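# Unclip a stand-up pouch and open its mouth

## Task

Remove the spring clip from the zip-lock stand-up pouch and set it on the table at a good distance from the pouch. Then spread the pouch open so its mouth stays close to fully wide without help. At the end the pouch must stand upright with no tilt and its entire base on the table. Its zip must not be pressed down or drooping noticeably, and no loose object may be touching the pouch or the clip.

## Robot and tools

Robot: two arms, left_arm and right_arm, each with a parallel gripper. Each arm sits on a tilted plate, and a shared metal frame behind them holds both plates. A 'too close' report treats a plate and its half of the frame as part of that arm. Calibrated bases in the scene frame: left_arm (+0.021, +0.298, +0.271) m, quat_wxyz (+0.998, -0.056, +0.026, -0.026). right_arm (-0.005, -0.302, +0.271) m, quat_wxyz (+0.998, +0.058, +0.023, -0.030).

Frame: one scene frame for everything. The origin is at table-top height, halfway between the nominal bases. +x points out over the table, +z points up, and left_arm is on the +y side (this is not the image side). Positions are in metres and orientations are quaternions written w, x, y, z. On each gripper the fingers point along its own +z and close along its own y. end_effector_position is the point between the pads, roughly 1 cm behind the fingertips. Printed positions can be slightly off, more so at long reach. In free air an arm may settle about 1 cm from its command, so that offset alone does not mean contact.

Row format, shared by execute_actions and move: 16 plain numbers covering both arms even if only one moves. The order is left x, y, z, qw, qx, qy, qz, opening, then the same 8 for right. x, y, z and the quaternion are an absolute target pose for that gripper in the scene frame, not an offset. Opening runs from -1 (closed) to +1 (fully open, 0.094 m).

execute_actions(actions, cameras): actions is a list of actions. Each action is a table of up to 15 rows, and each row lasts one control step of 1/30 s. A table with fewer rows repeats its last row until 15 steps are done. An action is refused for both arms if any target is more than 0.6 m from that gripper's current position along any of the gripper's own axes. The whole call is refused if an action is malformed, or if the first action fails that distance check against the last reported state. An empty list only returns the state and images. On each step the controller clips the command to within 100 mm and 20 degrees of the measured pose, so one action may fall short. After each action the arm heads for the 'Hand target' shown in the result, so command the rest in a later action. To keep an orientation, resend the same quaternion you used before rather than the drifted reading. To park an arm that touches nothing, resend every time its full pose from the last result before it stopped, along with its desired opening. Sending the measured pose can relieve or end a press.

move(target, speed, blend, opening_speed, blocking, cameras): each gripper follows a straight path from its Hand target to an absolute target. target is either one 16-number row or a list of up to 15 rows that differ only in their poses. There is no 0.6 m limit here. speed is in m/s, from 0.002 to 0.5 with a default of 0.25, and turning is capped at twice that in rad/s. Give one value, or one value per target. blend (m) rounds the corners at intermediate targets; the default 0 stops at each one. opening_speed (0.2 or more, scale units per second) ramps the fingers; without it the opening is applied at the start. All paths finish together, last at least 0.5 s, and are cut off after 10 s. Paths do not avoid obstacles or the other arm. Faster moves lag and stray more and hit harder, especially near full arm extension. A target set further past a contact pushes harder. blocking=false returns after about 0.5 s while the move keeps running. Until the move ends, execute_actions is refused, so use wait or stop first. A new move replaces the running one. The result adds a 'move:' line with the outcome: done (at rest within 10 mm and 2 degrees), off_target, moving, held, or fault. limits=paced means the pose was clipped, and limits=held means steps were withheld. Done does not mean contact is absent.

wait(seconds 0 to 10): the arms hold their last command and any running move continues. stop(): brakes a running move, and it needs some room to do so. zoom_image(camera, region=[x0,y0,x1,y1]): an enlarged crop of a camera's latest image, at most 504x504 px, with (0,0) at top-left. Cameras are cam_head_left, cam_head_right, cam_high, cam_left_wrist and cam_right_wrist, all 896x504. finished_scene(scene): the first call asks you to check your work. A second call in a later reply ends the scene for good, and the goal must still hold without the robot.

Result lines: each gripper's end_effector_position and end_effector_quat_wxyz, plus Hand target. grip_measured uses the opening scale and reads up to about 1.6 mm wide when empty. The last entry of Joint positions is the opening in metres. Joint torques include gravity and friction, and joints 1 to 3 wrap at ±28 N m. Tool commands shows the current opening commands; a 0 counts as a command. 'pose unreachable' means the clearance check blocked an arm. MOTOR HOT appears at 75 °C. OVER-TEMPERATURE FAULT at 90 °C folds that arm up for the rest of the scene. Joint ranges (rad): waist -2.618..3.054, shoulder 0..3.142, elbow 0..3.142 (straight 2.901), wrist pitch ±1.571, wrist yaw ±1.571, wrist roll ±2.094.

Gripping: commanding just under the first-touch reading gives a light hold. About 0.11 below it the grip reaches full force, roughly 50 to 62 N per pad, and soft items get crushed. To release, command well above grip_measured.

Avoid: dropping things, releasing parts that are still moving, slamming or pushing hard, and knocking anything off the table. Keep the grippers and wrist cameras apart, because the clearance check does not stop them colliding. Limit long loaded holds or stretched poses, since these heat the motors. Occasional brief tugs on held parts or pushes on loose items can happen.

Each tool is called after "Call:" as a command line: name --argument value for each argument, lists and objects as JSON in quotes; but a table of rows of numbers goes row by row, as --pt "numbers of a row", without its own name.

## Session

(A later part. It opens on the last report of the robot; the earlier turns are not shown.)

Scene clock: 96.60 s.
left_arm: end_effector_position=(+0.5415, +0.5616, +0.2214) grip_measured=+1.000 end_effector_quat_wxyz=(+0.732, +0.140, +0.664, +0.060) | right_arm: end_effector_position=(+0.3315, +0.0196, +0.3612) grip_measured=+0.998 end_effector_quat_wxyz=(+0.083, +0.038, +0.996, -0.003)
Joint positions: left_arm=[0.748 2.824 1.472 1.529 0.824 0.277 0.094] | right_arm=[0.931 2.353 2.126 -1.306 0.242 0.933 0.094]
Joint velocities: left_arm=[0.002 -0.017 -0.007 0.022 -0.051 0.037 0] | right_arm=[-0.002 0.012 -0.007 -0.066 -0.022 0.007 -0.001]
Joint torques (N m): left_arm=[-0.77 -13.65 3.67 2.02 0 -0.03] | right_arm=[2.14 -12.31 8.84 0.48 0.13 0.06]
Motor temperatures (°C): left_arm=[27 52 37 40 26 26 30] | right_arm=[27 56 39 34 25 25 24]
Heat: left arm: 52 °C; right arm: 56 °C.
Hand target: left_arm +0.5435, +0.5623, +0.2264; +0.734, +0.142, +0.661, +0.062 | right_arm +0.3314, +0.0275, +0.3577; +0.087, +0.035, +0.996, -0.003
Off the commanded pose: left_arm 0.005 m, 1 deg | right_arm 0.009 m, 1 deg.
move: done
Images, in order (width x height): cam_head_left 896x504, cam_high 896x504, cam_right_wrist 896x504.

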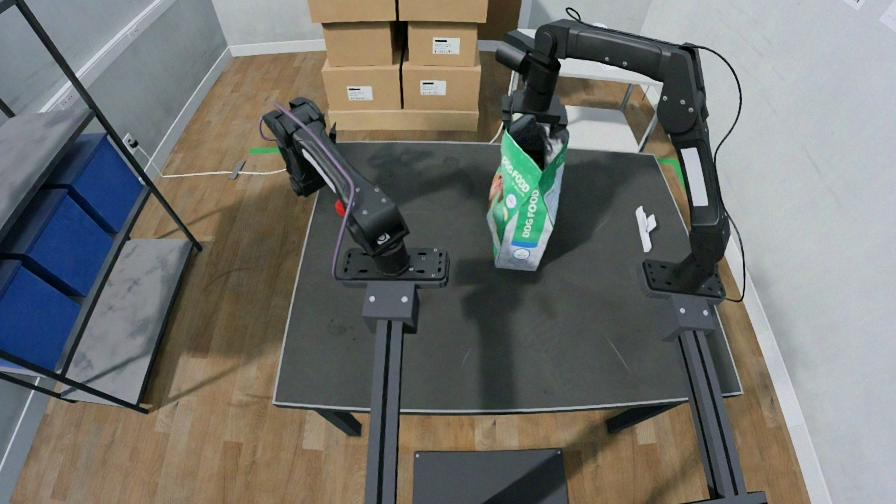

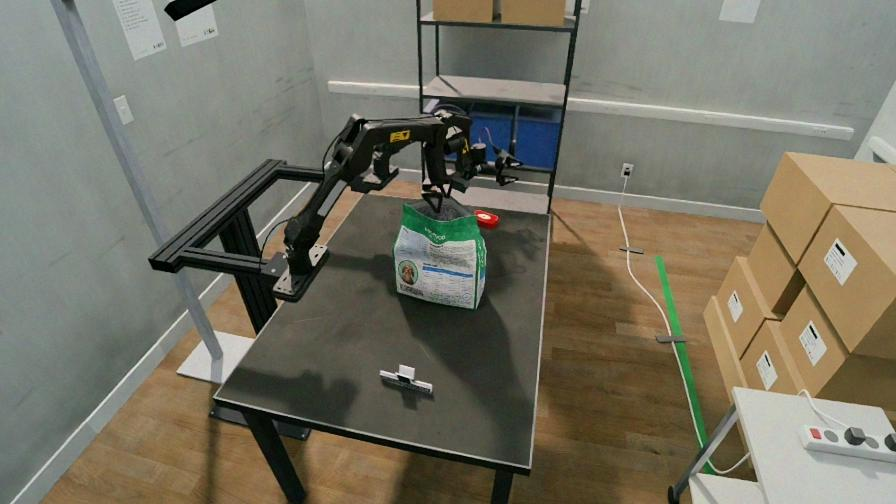

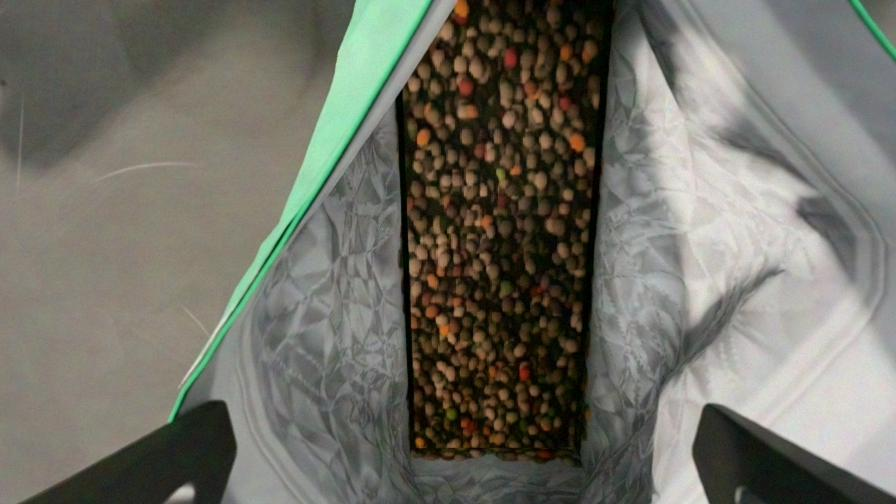

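Call:
move --pt "0.5435 0.5623 0.2264 0.734 0.142 0.661 0.062 1 0.333 0.04 0.358 0.087 0.035 0.9955 -0.003 1" --pt "0.5435 0.5623 0.2264 0.734 0.142 0.661 0.062 1 0.333 -0.003 0.358 0.087 0.035 0.9955 -0.003 1" --speed 0.06 --cameras '["cam_right_wrist"]'

Call:
move --target '[0.5435,0.5623,0.2264,0.734,0.142,0.661,0.062,1,0.333,-0.003,0.36,0.087,0.035,0.9955,-0.003,-0.2]' --opening_speed 1 --cameras '["cam_right_wrist"]'

Call:
move --target '[0.5435,0.5623,0.2264,0.734,0.142,0.661,0.062,1,0.333,-0.003,0.45,0.087,0.035,0.9955,-0.003,-0.2]' --speed 0.12

Call:
zoom_image --camera "cam_head_left" --region '[440, 60, 640, 280]'

Call:
zoom_image --camera "cam_head_right" --region '[460, 60, 660, 280]'

Scene clock: 98.67 s.
left_arm: end_effector_position=(+0.5415, +0.5616, +0.2214) grip_measured=+1.000 end_effector_quat_wxyz=(+0.732, +0.140, +0.664, +0.060) | right_arm: end_effector_position=(+0.3302, -0.0020, +0.3442) grip_measured=+0.998 end_effector_quat_wxyz=(+0.073, +0.033, +0.997, -0.017)
Joint positions: left_arm=[0.748 2.824 1.472 1.529 0.824 0.277 0.094] | right_arm=[0.899 2.302 1.982 -1.238 0.244 0.897 0.094]
Joint velocities: left_arm=[0.012 0.017 0.017 -0.022 0.081 -0.007 0] | right_arm=[-0.012 -0.002 -0.007 -0.022 0.007 -0.022 0]
Joint torques (N m): left_arm=[-0.76 -13.67 3.64 2.01 0 -0.01] | right_arm=[1.01 -17.33 5.71 0.51 0.08 0]
Motor temperatures (°C): left_arm=[27 52 37 40 26 26 29] | right_arm=[27 55 39 34 25 25 24]
Heat: left arm: 52 °C; right arm: 55 °C.
Hand target: left_arm +0.5435, +0.5623, +0.2264; +0.734, +0.142, +0.661, +0.062 | right_arm +0.3335, -0.0029, +0.3581; +0.087, +0.035, +0.996, -0.003
Off the commanded pose: left_arm 0.005 m, 1 deg | right_arm 0.014 m, 2 deg.
move: off_target (right_arm)
Images, in order (width x height): cam_right_wrist 896x504.

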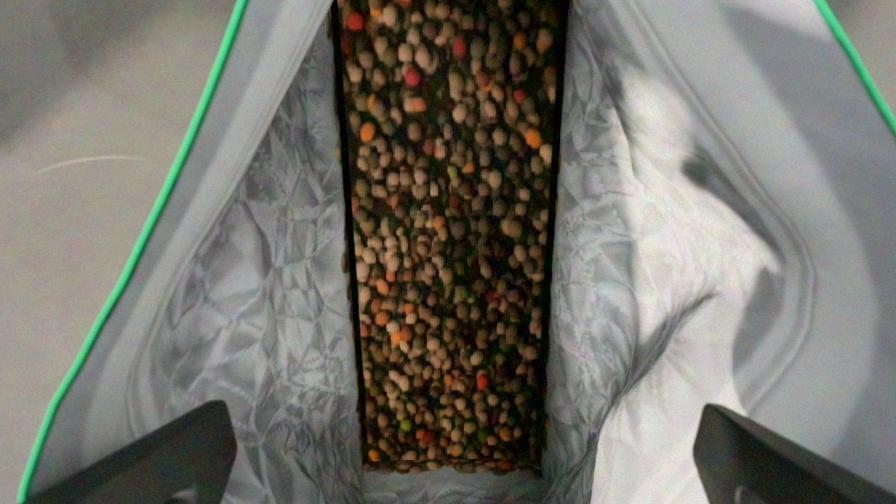

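Scene clock: 100.10 s.
left_arm: end_effector_position=(+0.5415, +0.5616, +0.2214) grip_measured=+1.000 end_effector_quat_wxyz=(+0.732, +0.140, +0.664, +0.060) | right_arm: end_effector_position=(+0.3303, -0.0018, +0.3441) grip_measured=-0.198 end_effector_quat_wxyz=(+0.074, +0.033, +0.997, -0.016)
Joint positions: left_arm=[0.748 2.824 1.472 1.529 0.824 0.277 0.094] | right_arm=[0.899 2.302 1.981 -1.237 0.244 0.897 0.038]
Joint velocities: left_arm=[0.002 -0.007 -0.007 -0.051 0.022 -0.007 0] | right_arm=[-0.032 0.002 -0.012 -0.037 -0.022 -0.095 0]
Joint torques (N m): left_arm=[-0.77 -13.64 3.66 2 0 -0.01] | right_arm=[1.03 -17.5 5.98 0.43 0.09 -0.02]
Motor temperatures (°C): left_arm=[27 52 37 40 26 26 29] | right_arm=[27 55 39 34 25 25 24]
Heat: left arm: 52 °C; right arm: 55 °C.
Hand target: left_arm +0.5435, +0.5623, +0.2264; +0.734, +0.142, +0.661, +0.062 | right_arm +0.3328, -0.0031, +0.3597; +0.087, +0.035, +0.996, -0.003
Off the commanded pose: left_arm 0.005 m, 1 deg | right_arm 0.016 m, 2 deg.
move: off_target (right_arm)
Images, in order (width x height): cam_right_wrist 896x504.

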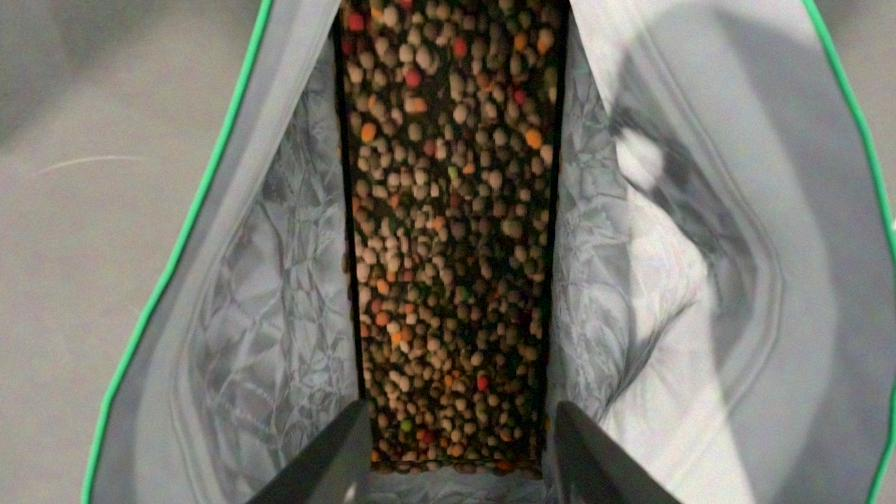

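Scene clock: 101.53 s.
left_arm: end_effector_position=(+0.5415, +0.5616, +0.2214) grip_measured=+1.000 end_effector_quat_wxyz=(+0.732, +0.140, +0.664, +0.060) | right_arm: end_effector_position=(+0.3346, -0.0052, +0.4464) grip_measured=-0.198 end_effector_quat_wxyz=(+0.098, +0.036, +0.994, +0.013)
Joint positions: left_arm=[0.748 2.824 1.472 1.529 0.824 0.277 0.094] | right_arm=[0.912 2.302 2.388 -1.569 0.244 0.901 0.038]
Joint velocities: left_arm=[-0.022 0.002 0.007 -0.037 0.022 0.037 0] | right_arm=[-0.012 0.002 0.002 -0.022 0.022 0.066 0]
Joint torques (N m): left_arm=[-0.75 -13.63 3.67 2.01 -0.01 -0.01] | right_arm=[1.78 -13.42 7.46 0.43 0.13 0.06]
Motor temperatures (°C): left_arm=[27 52 37 40 26 26 29] | right_arm=[27 55 39 34 25 25 24]
Heat: left arm: 52 °C; right arm: 55 °C.
Hand target: left_arm +0.5435, +0.5623, +0.2264; +0.734, +0.142, +0.661, +0.062 | right_arm +0.3322, -0.0039, +0.4495; +0.101, +0.034, +0.994, +0.012
Off the commanded pose: left_arm 0.005 m, 1 deg | right_arm 0.005 m, 2 deg.
joint sent to its limit (right arm) — joint 4 (wrist pitch), lower limit. The joint targets still meet the commanded pose.
move: done

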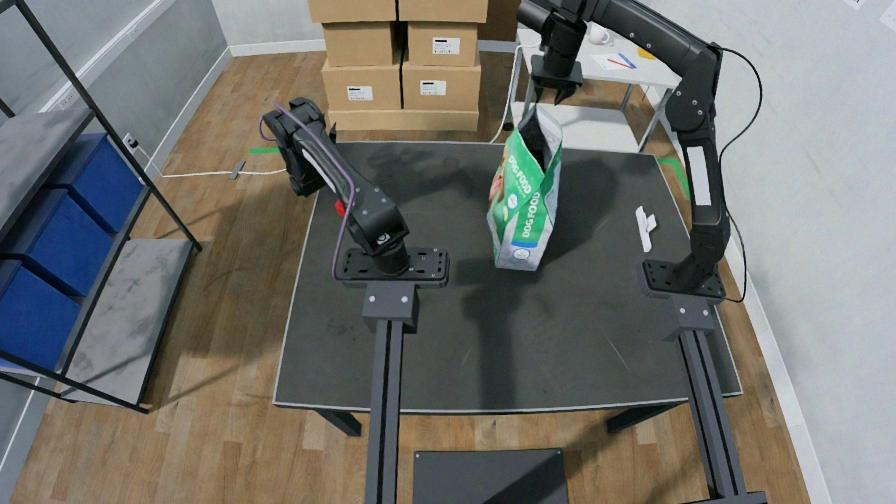

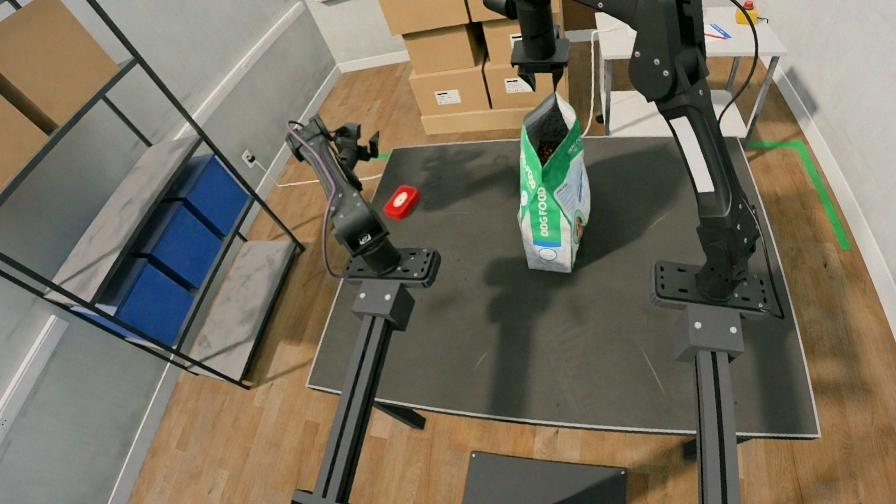

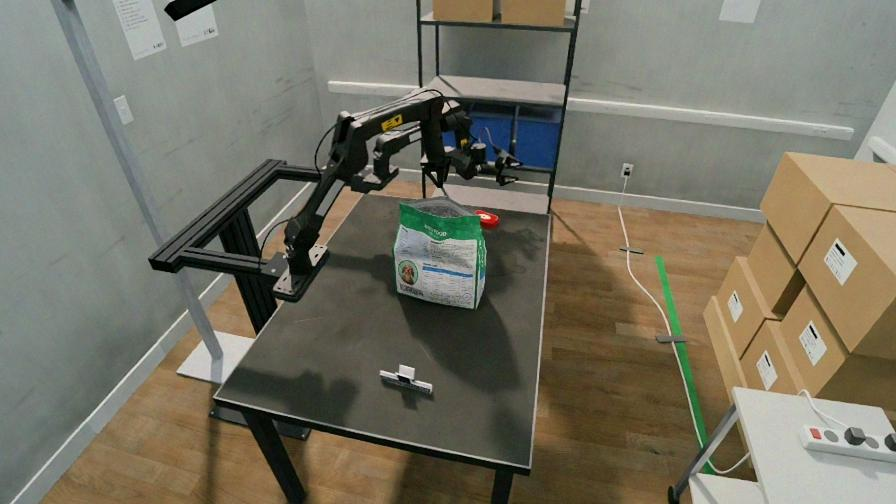

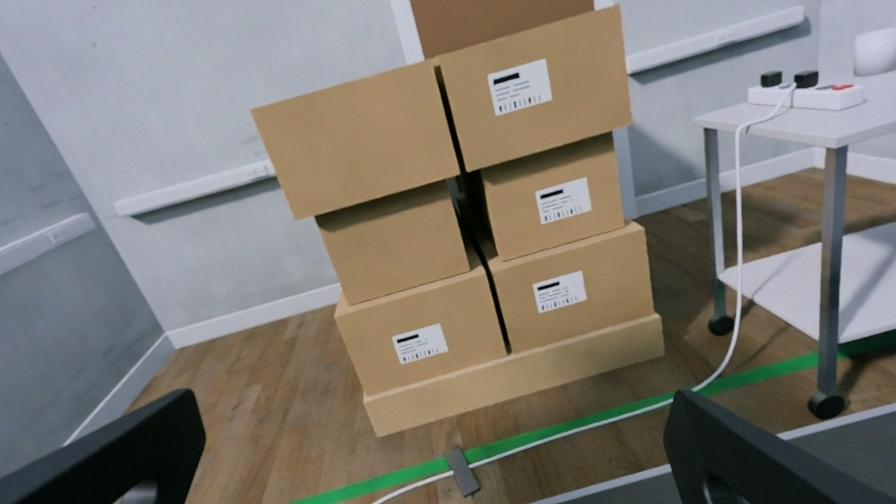

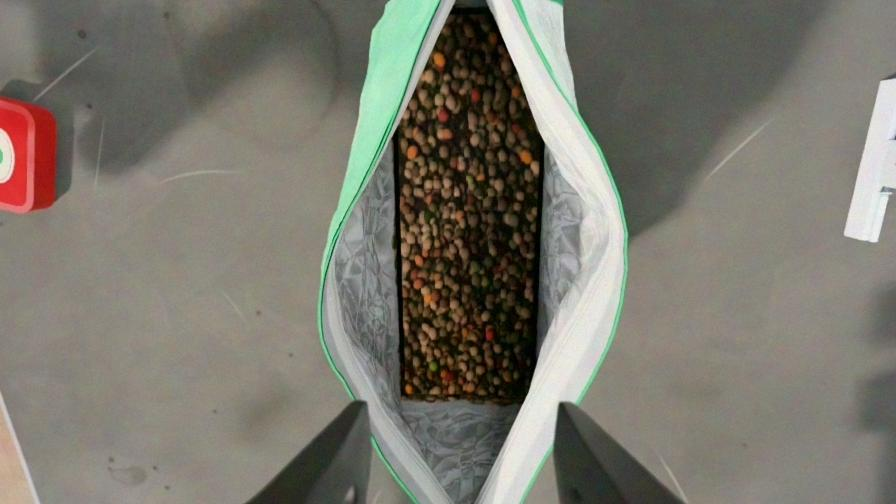

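Scaled by 2.291 from the camera's 896x504 image, which has a finer 1280x720 frame.

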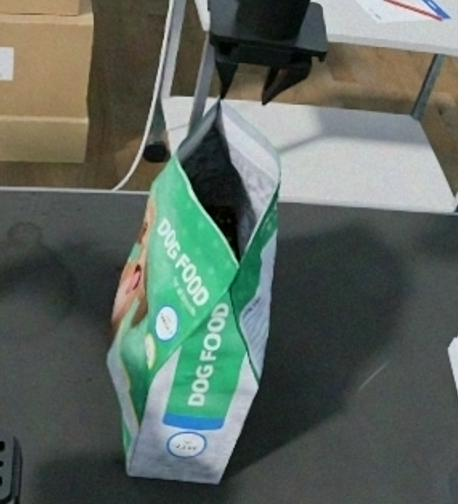

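Scaled by 2.291 from the camera's 896x504 image, which has a finer 1280x720 frame.

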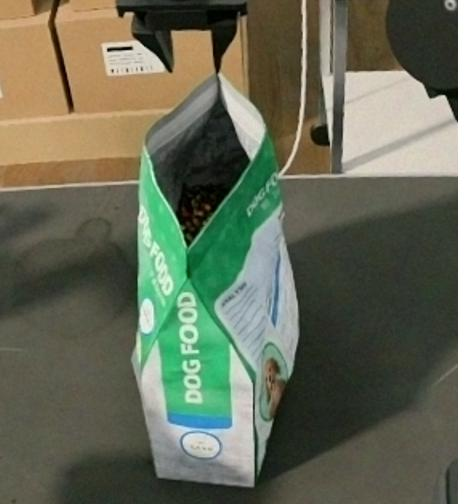

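Call:
move --pt "0.5435 0.5623 0.2264 0.734 0.142 0.661 0.062 1 0.333 -0.003 0.40 0.087 0.035 0.9955 -0.003 -0.2" --pt "0.5435 0.5623 0.2264 0.734 0.142 0.661 0.062 1 0.333 -0.003 0.358 0.087 0.035 0.9955 -0.003 -0.2" --speed 0.12 --cameras '[]'

Call:
move --target '[0.5435,0.5623,0.2264,0.734,0.142,0.661,0.062,1,0.333,-0.003,0.358,0.087,0.035,0.9955,-0.003,1]' --opening_speed 1.5 --cameras '[]'

Call:
move --target '[0.5435,0.5623,0.2264,0.734,0.142,0.661,0.062,1,0.333,-0.064,0.358,0.087,0.035,0.9955,-0.003,1]' --speed 0.06 --cameras '["cam_head_left","cam_head_right","cam_right_wrist"]'

Call:
zoom_image --camera "cam_head_left" --region '[440, 60, 640, 280]'

Scene clock: 103.63 s.
left_arm: end_effector_position=(+0.5415, +0.5616, +0.2214) grip_measured=+1.000 end_effector_quat_wxyz=(+0.732, +0.140, +0.664, +0.060) | right_arm: end_effector_position=(+0.3303, -0.0007, +0.3449) grip_measured=-0.198 end_effector_quat_wxyz=(+0.075, +0.033, +0.997, -0.015)
Joint positions: left_arm=[0.748 2.824 1.472 1.529 0.824 0.277 0.094] | right_arm=[0.901 2.302 1.984 -1.237 0.244 0.897 0.038]
Joint velocities: left_arm=[-0.022 0.007 0.012 -0.022 0.007 0.007 0] | right_arm=[-0.017 -0.007 -0.017 -0.037 -0.007 -0.022 0]
Joint torques (N m): left_arm=[-0.76 -13.64 3.63 2 0 -0.01] | right_arm=[0.87 -17.14 5.74 0.51 0.09 -0.02]
Motor temperatures (°C): left_arm=[27 52 37 40 26 26 29] | right_arm=[27 54 39 34 25 25 24]
Heat: left arm: 52 °C; right arm: 54 °C.
Hand target: left_arm +0.5435, +0.5623, +0.2264; +0.734, +0.142, +0.661, +0.062 | right_arm +0.3335, -0.0026, +0.3580; +0.087, +0.035, +0.996, -0.003
Off the commanded pose: left_arm 0.005 m, 1 deg | right_arm 0.014 m, 2 deg.
move: off_target (right_arm)
No camera images: "cameras" was empty.

Scene clock: 104.67 s.
left_arm: end_effector_position=(+0.5415, +0.5616, +0.2214) grip_measured=+1.000 end_effector_quat_wxyz=(+0.732, +0.140, +0.664, +0.060) | right_arm: end_effector_position=(+0.3293, -0.0015, +0.3429) grip_measured=+0.998 end_effector_quat_wxyz=(+0.073, +0.032, +0.997, -0.017)
Joint positions: left_arm=[0.748 2.824 1.472 1.529 0.824 0.277 0.094] | right_arm=[0.901 2.302 1.976 -1.234 0.244 0.897 0.094]
Joint velocities: left_arm=[0.002 0.012 0.007 -0.081 -0.007 0.007 0] | right_arm=[-0.007 0.007 0.002 0.051 -0.037 -0.037 0]
Joint torques (N m): left_arm=[-0.76 -13.61 3.66 2 -0.01 -0.01] | right_arm=[0.88 -17.47 5.79 0.48 0.1 -0.03]
Motor temperatures (°C): left_arm=[27 52 37 40 26 26 29] | right_arm=[27 54 39 34 24 25 24]
Heat: left arm: 52 °C; right arm: 54 °C.
Hand target: left_arm +0.5435, +0.5623, +0.2264; +0.734, +0.142, +0.661, +0.062 | right_arm +0.3330, -0.0030, +0.3579; +0.087, +0.035, +0.996, -0.003
Off the commanded pose: left_arm 0.005 m, 1 deg | right_arm 0.016 m, 2 deg.
move: off_target (right_arm)
No camera images: "cameras" was empty.

Scene clock: 106.23 s.
left_arm: end_effector_position=(+0.5415, +0.5616, +0.2214) grip_measured=+1.000 end_effector_quat_wxyz=(+0.732, +0.140, +0.664, +0.060) | right_arm: end_effector_position=(+0.3335, -0.0562, +0.3466) grip_measured=+0.998 end_effector_quat_wxyz=(+0.078, +0.034, +0.996, -0.004)
Joint positions: left_arm=[0.748 2.824 1.472 1.529 0.824 0.277 0.094] | right_arm=[0.802 2.109 1.704 -1.106 0.229 0.793 0.094]
Joint velocities: left_arm=[-0.012 -0.017 0.007 0.007 0.007 -0.051 0] | right_arm=[-0.017 -0.007 -0.002 0.051 -0.037 0.007 -0.001]
Joint torques (N m): left_arm=[-0.76 -13.64 3.66 2 -0.01 -0.01] | right_arm=[0.54 -15.65 5.61 0.34 0.16 -0.06]
Motor temperatures (°C): left_arm=[27 52 37 40 26 26 29] | right_arm=[27 54 39 34 24 25 24]
Heat: left arm: 52 °C; right arm: 54 °C.
Hand target: left_arm +0.5435, +0.5623, +0.2264; +0.734, +0.142, +0.661, +0.062 | right_arm +0.3342, -0.0638, +0.3576; +0.087, +0.035, +0.996, -0.003
Off the commanded pose: left_arm 0.005 m, 1 deg | right_arm 0.014 m, 1 deg.
move: off_target (right_arm)
Images, in order (width x height): cam_head_left 896x504, cam_head_right 896x504, cam_right_wrist 896x504.

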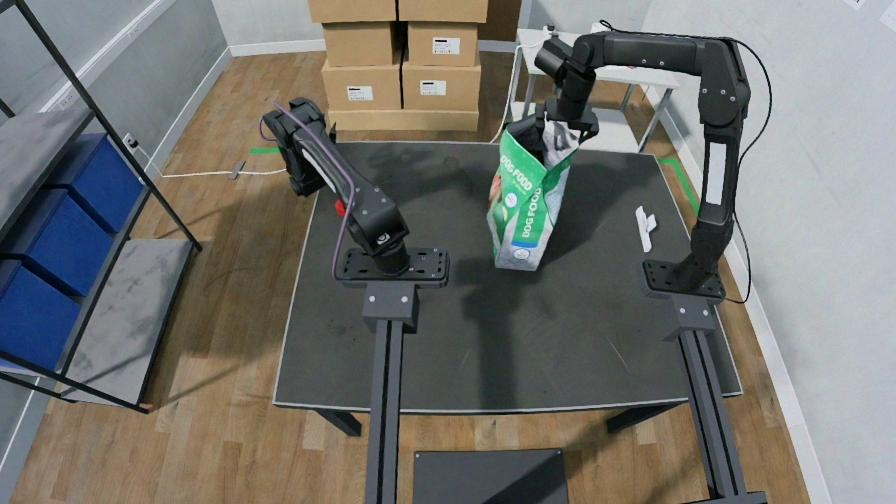

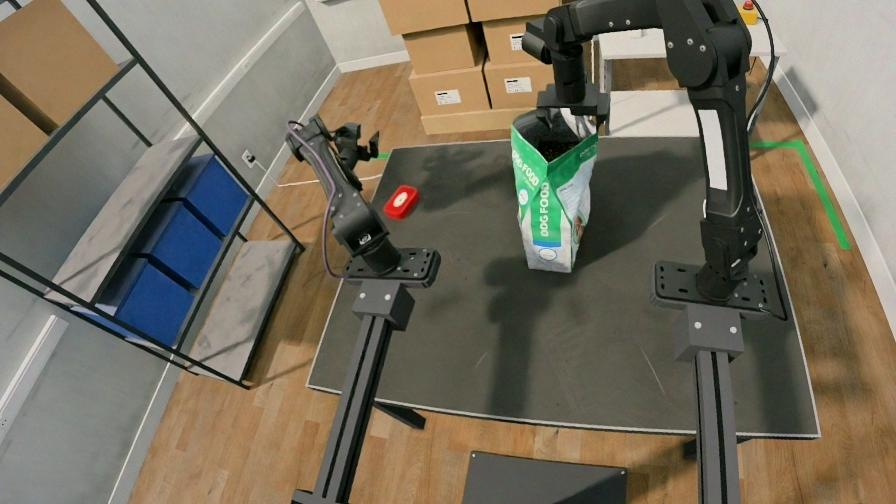

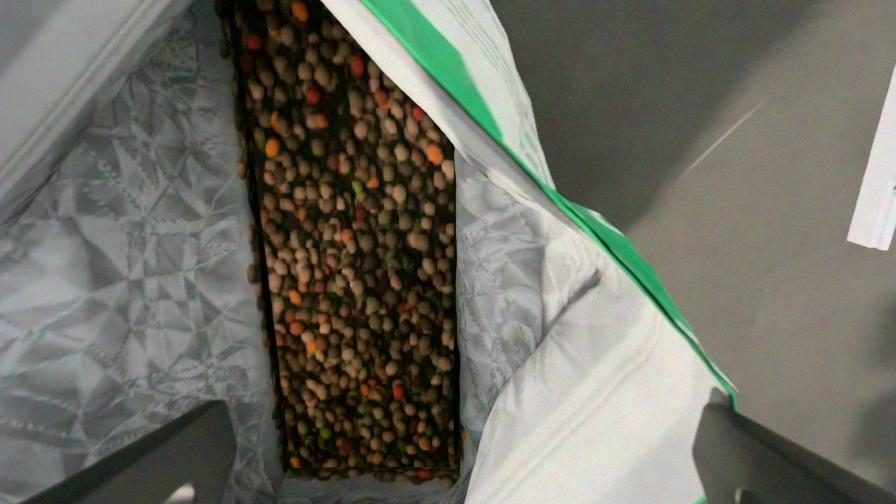

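Scaled by 2.291 from the camera's 896x504 image, which has a finer 1280x720 frame.

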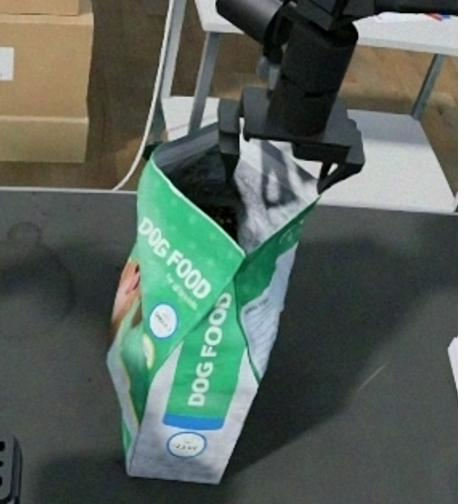

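Call:
move --pt "0.5435 0.5623 0.2264 0.734 0.142 0.661 0.062 1 0.333 0.0 0.362 0.087 0.035 0.9955 -0.003 1" --pt "0.5435 0.5623 0.2264 0.734 0.142 0.661 0.062 1 0.333 0.06 0.362 0.087 0.035 0.9955 -0.003 1" --speed 0.08 --cameras '["cam_head_left","cam_right_wrist"]'

Call:
move --pt "0.5435 0.5623 0.2264 0.734 0.142 0.661 0.062 1 0.333 -0.003 0.36 0.087 0.035 0.9955 -0.003 1" --speed 0.08 --cameras '["cam_right_wrist"]'

Call:
move --target '[0.5435,0.5623,0.2264,0.734,0.142,0.661,0.062,1,0.333,-0.003,0.36,0.087,0.035,0.9955,-0.003,0]' --opening_speed 1 --cameras '[]'

Call:
move --target '[0.5435,0.5623,0.2264,0.734,0.142,0.661,0.062,1,0.333,-0.003,0.45,0.087,0.035,0.9955,-0.003,0]' --speed 0.12

Call:
zoom_image --camera "cam_head_left" --region '[440, 60, 640, 280]'

Call:
zoom_image --camera "cam_head_right" --region '[460, 60, 660, 280]'

Call:
zoom_image --camera "cam_high" --region '[340, 150, 540, 330]'

Scene clock: 109.23 s.
left_arm: end_effector_position=(+0.5415, +0.5616, +0.2214) grip_measured=+1.000 end_effector_quat_wxyz=(+0.732, +0.140, +0.664, +0.060) | right_arm: end_effector_position=(+0.3316, +0.0573, +0.3686) grip_measured=+0.998 end_effector_quat_wxyz=(+0.091, +0.036, +0.995, +0.005)
Joint positions: left_arm=[0.748 2.824 1.472 1.529 0.824 0.277 0.094] | right_arm=[0.983 2.516 2.431 -1.436 0.248 0.978 0.094]
Joint velocities: left_arm=[0.002 -0.002 -0.007 -0.051 -0.037 0.022 0] | right_arm=[-0.007 -0.012 -0.007 -0.022 -0.007 -0.022 0]
Joint torques (N m): left_arm=[-0.77 -13.64 3.66 2 0 -0.01] | right_arm=[1.54 -13.12 8.58 0.33 0.11 0.08]
Motor temperatures (°C): left_arm=[27 53 37 40 26 26 29] | right_arm=[27 54 39 34 24 25 24]
Heat: left arm: 53 °C; right arm: 54 °C.
Hand target: left_arm +0.5435, +0.5623, +0.2264; +0.734, +0.142, +0.661, +0.062 | right_arm +0.3303, +0.0592, +0.3617; +0.088, +0.035, +0.996, -0.002
Off the commanded pose: left_arm 0.005 m, 1 deg | right_arm 0.007 m, 1 deg.
move: done
Images, in order (width x height): cam_head_left 896x504, cam_right_wrist 896x504.

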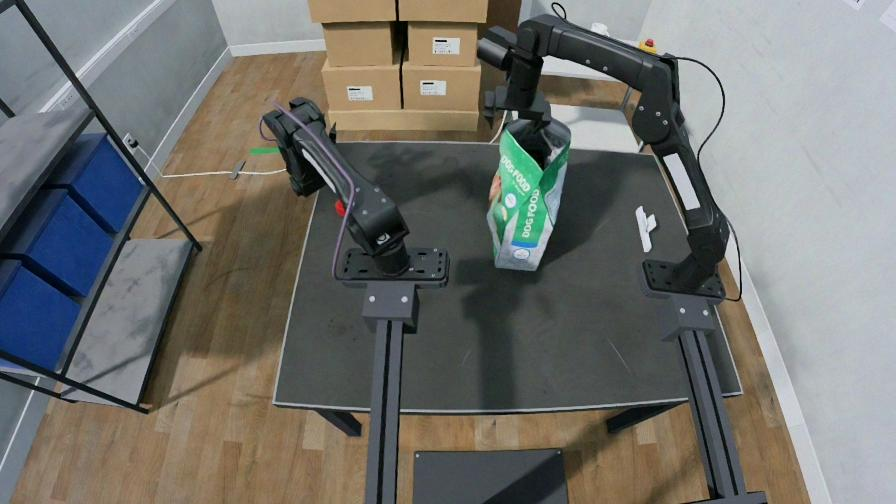

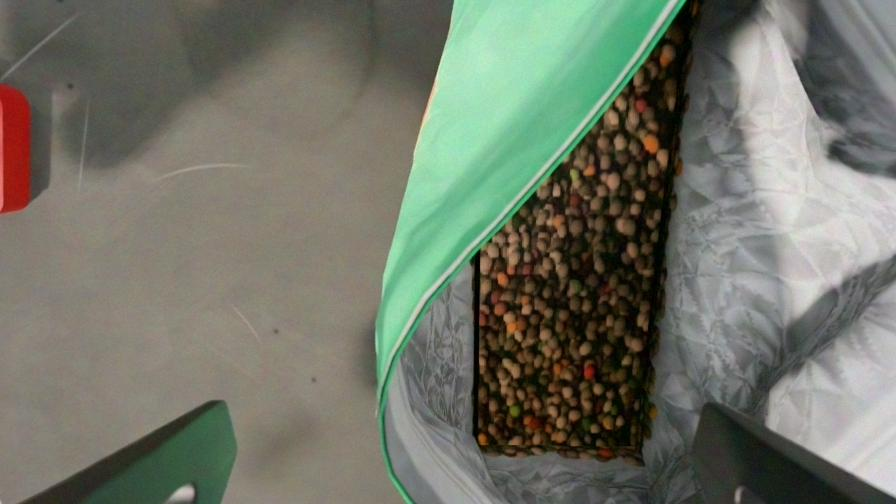

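Scene clock: 110.70 s.
left_arm: end_effector_position=(+0.5415, +0.5616, +0.2214) grip_measured=+1.000 end_effector_quat_wxyz=(+0.732, +0.140, +0.664, +0.060) | right_arm: end_effector_position=(+0.3317, -0.0005, +0.3451) grip_measured=+0.998 end_effector_quat_wxyz=(+0.075, +0.033, +0.997, -0.016)
Joint positions: left_arm=[0.748 2.824 1.472 1.529 0.824 0.277 0.094] | right_arm=[0.9 2.309 1.997 -1.244 0.245 0.895 0.094]
Joint velocities: left_arm=[0.002 -0.002 -0.002 -0.081 -0.022 0.022 0] | right_arm=[-0.007 -0.007 -0.032 -0.022 0.007 0.081 0.001]
Joint torques (N m): left_arm=[-0.76 -13.65 3.64 2.01 0 0] | right_arm=[0.91 -17.61 5.72 0.45 0.08 -0.02]
Motor temperatures (°C): left_arm=[27 53 37 40 26 26 29] | right_arm=[27 55 39 34 24 25 24]
Heat: left arm: 53 °C; right arm: 55 °C.
Hand target: left_arm +0.5435, +0.5623, +0.2264; +0.734, +0.142, +0.661, +0.062 | right_arm +0.3343, -0.0026, +0.3601; +0.087, +0.035, +0.996, -0.003
Off the commanded pose: left_arm 0.005 m, 1 deg | right_arm 0.015 m, 2 deg.
move: off_target (right_arm)
Images, in order (width x height): cam_right_wrist 896x504.

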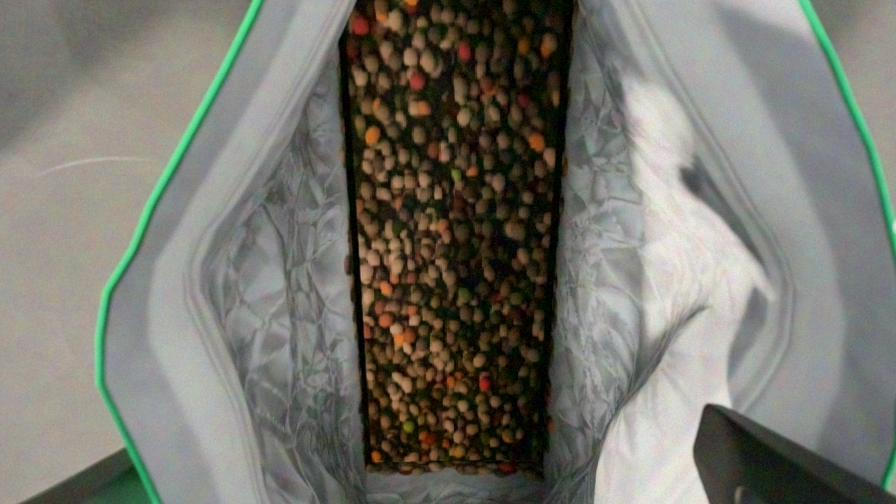

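Scene clock: 111.93 s.
left_arm: end_effector_position=(+0.5415, +0.5616, +0.2214) grip_measured=+1.000 end_effector_quat_wxyz=(+0.732, +0.140, +0.664, +0.060) | right_arm: end_effector_position=(+0.3314, -0.0003, +0.3421) grip_measured=+0.002 end_effector_quat_wxyz=(+0.075, +0.033, +0.997, -0.016)
Joint positions: left_arm=[0.748 2.824 1.472 1.529 0.824 0.277 0.094] | right_arm=[0.9 2.309 1.985 -1.232 0.245 0.895 0.047]
Joint velocities: left_arm=[0.007 -0.007 0.002 -0.051 0.037 -0.022 0] | right_arm=[0.002 0.007 -0.007 0.022 0.095 0.051 0]
Joint torques (N m): left_arm=[-0.73 -13.64 3.63 2.01 -0.01 0] | right_arm=[1.02 -18.19 5.7 0.38 0.08 0]
Motor temperatures (°C): left_arm=[27 53 37 40 26 26 29] | right_arm=[27 56 39 34 24 25 24]
Heat: left arm: 53 °C; right arm: 56 °C.
Hand target: left_arm +0.5435, +0.5623, +0.2264; +0.734, +0.142, +0.661, +0.062 | right_arm +0.3330, -0.0030, +0.3597; +0.087, +0.035, +0.996, -0.003
Off the commanded pose: left_arm 0.005 m, 1 deg | right_arm 0.018 m, 2 deg.
move: off_target (right_arm)
No camera images: "cameras" was empty.

Scene clock: 113.37 s.
left_arm: end_effector_position=(+0.5415, +0.5616, +0.2214) grip_measured=+1.000 end_effector_quat_wxyz=(+0.732, +0.140, +0.664, +0.060) | right_arm: end_effector_position=(+0.3348, -0.0048, +0.4433) grip_measured=+0.002 end_effector_quat_wxyz=(+0.096, +0.035, +0.995, +0.010)
Joint positions: left_arm=[0.748 2.824 1.472 1.529 0.824 0.277 0.094] | right_arm=[0.912 2.309 2.388 -1.569 0.245 0.901 0.047]
Joint velocities: left_arm=[0.017 0.002 0.007 0.051 0.022 -0.007 0] | right_arm=[-0.017 -0.007 0.007 -0.007 0.051 0.007 0]
Joint torques (N m): left_arm=[-0.76 -13.63 3.63 2 0 -0.02] | right_arm=[1.8 -14.08 7.41 0.39 0.11 0.07]
Motor temperatures (°C): left_arm=[27 53 37 40 26 26 29] | right_arm=[27 56 39 34 24 25 24]
Heat: left arm: 53 °C; right arm: 56 °C.
Hand target: left_arm +0.5435, +0.5623, +0.2264; +0.734, +0.142, +0.661, +0.062 | right_arm +0.3321, -0.0039, +0.4494; +0.101, +0.034, +0.994, +0.012
Off the commanded pose: left_arm 0.005 m, 1 deg | right_arm 0.007 m, 2 deg.
joint sent to its limit (right arm) — joint 4 (wrist pitch), lower limit. The joint targets still meet the commanded pose.
move: done

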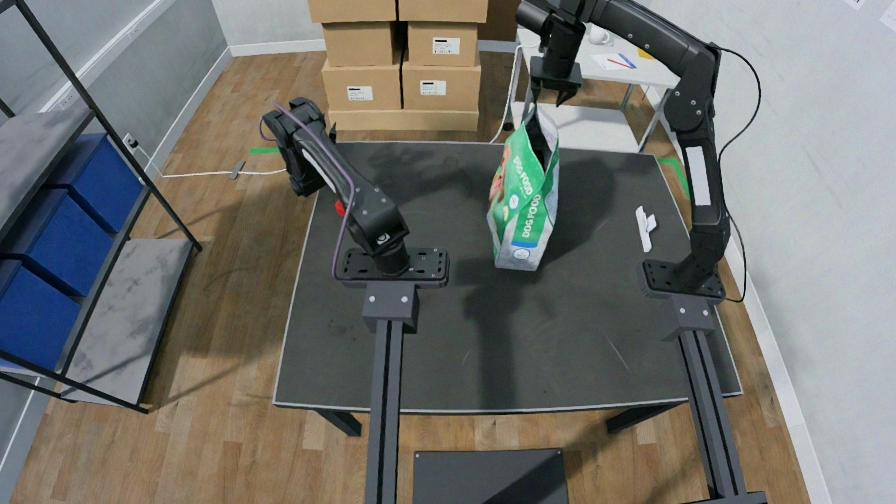

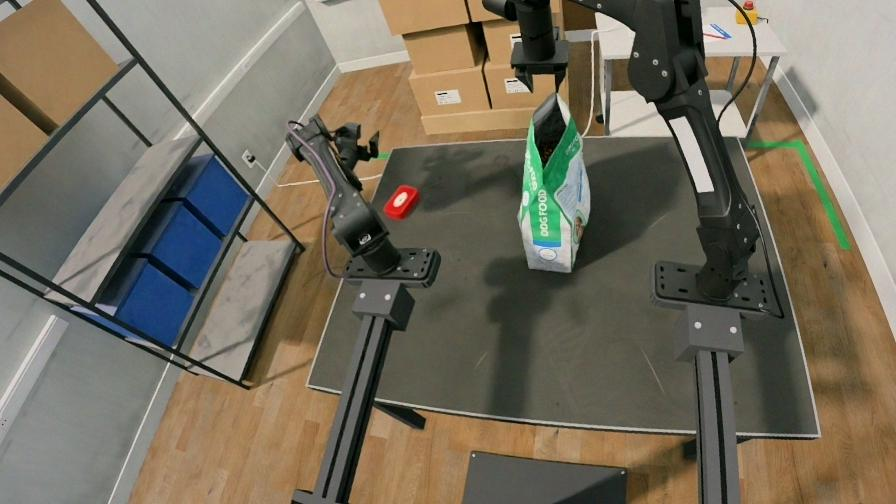

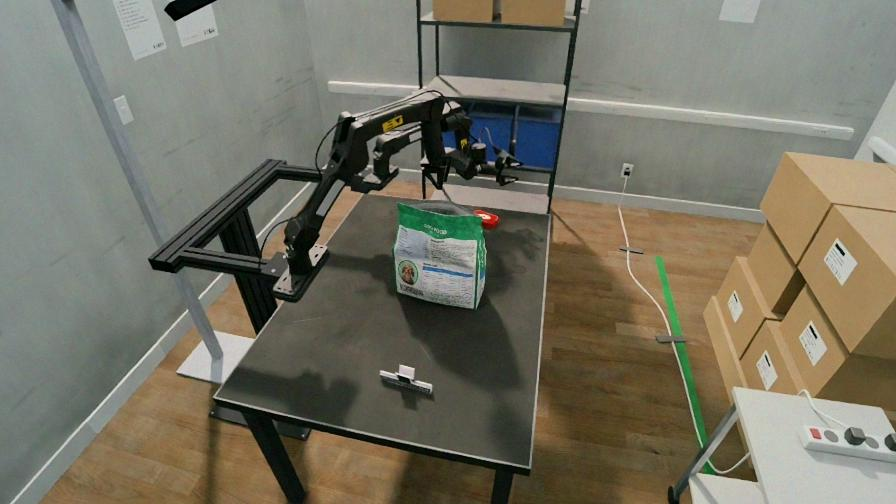

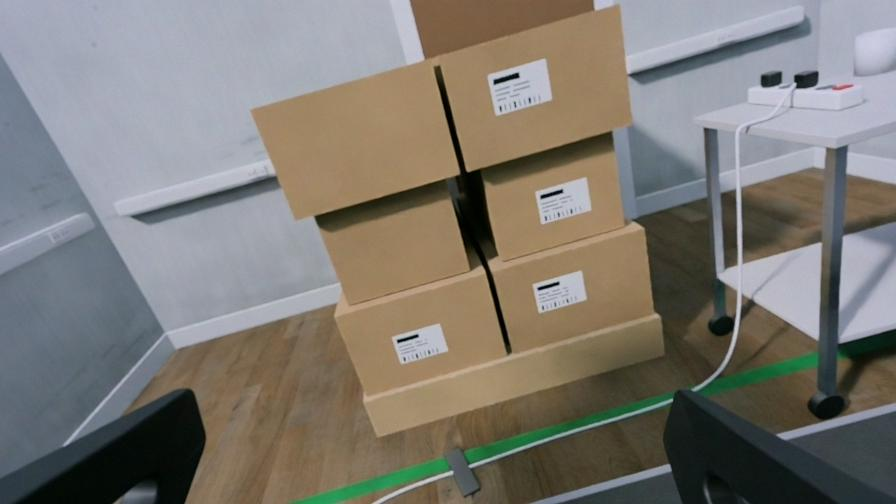

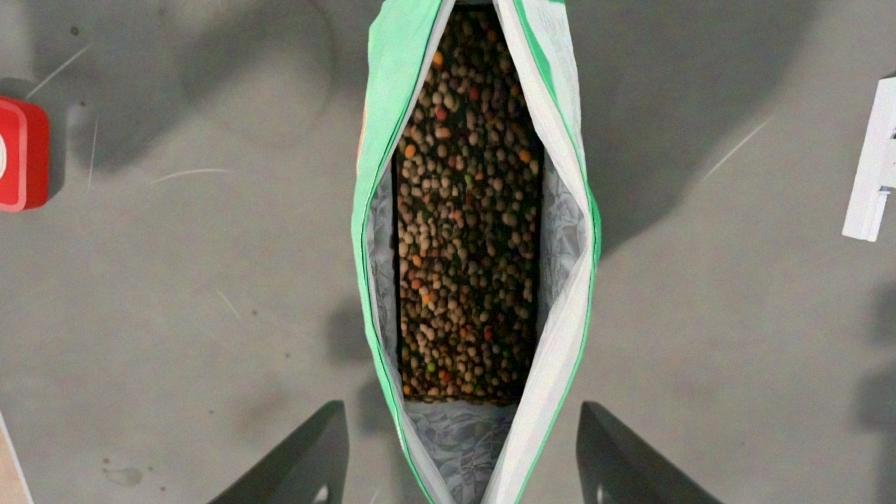

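Scaled by 2.291 from the camera's 896x504 image, which has a finer 1280x720 frame.

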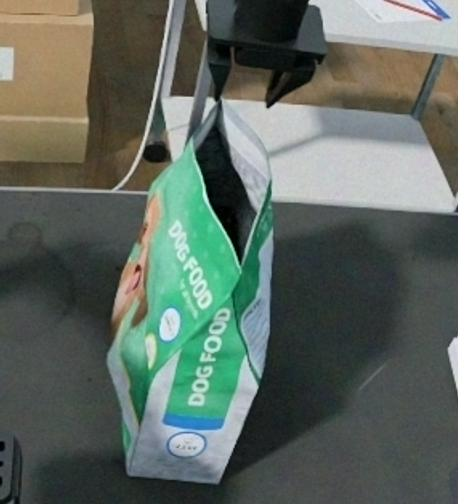

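Scaled by 2.291 from the camera's 896x504 image, which has a finer 1280x720 frame.

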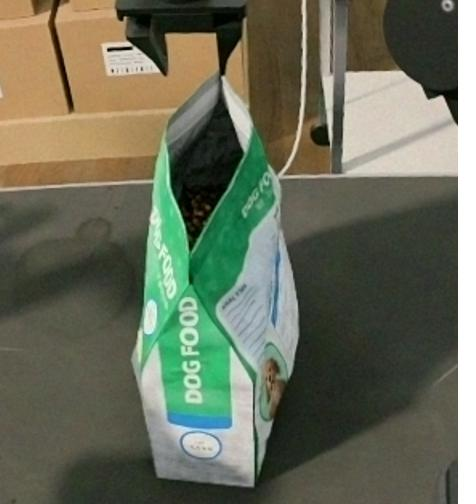

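Scaled by 2.520 from the camera's 896x504 image, which has a finer 1280x720 frame.

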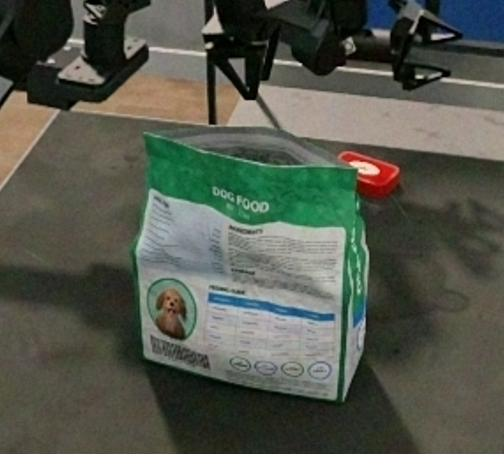

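Call:
wait --seconds 2 --cameras '["cam_right_wrist"]'

Scene clock: 115.73 s.
left_arm: end_effector_position=(+0.5415, +0.5616, +0.2214) grip_measured=+1.000 end_effector_quat_wxyz=(+0.732, +0.140, +0.664, +0.060) | right_arm: end_effector_position=(+0.3346, -0.0050, +0.4433) grip_measured=+0.002 end_effector_quat_wxyz=(+0.096, +0.035, +0.995, +0.010)
Joint positions: left_arm=[0.748 2.824 1.472 1.529 0.824 0.277 0.094] | right_arm=[0.912 2.309 2.388 -1.57 0.245 0.901 0.047]
Joint velocities: left_arm=[-0.002 -0.007 -0.012 0.022 -0.051 -0.007 0] | right_arm=[-0.007 -0.002 -0.002 0.037 -0.007 0.051 0.001]
Joint torques (N m): left_arm=[-0.75 -13.65 3.66 2.01 -0.01 -0.01] | right_arm=[1.81 -14.09 7.45 0.4 0.1 0.06]
Motor temperatures (°C): left_arm=[27 53 37 39 26 26 29] | right_arm=[27 56 39 33 24 25 24]
Heat: left arm: 53 °C; right arm: 56 °C.
Hand target: left_arm +0.5435, +0.5623, +0.2264; +0.734, +0.142, +0.661, +0.062 | right_arm +0.3321, -0.0039, +0.4494; +0.101, +0.034, +0.994, +0.012
Tool commands: left_gripper/opening=+1.0 right_gripper/opening=+0.0
Off the commanded pose: left_arm 0.005 m, 1 deg | right_arm 0.007 m, 2 deg.
wait: 2.00 s; at rest from the start
Images, in order (width x height): cam_right_wrist 896x504.

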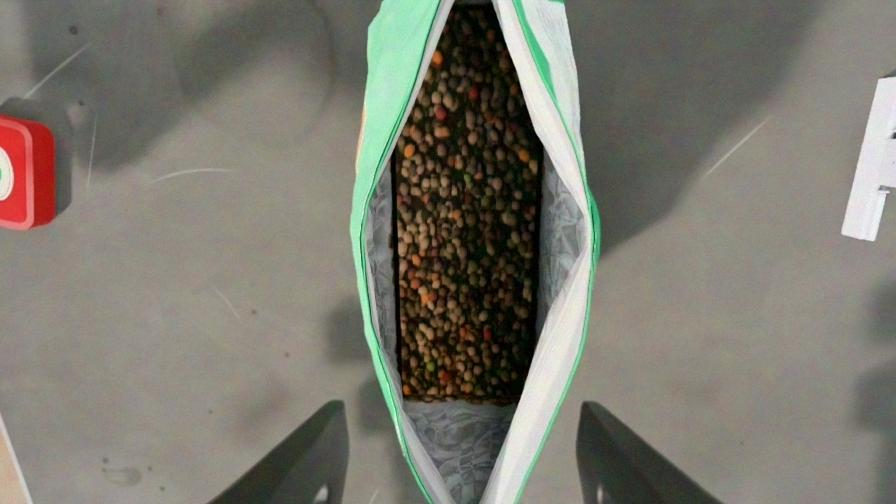

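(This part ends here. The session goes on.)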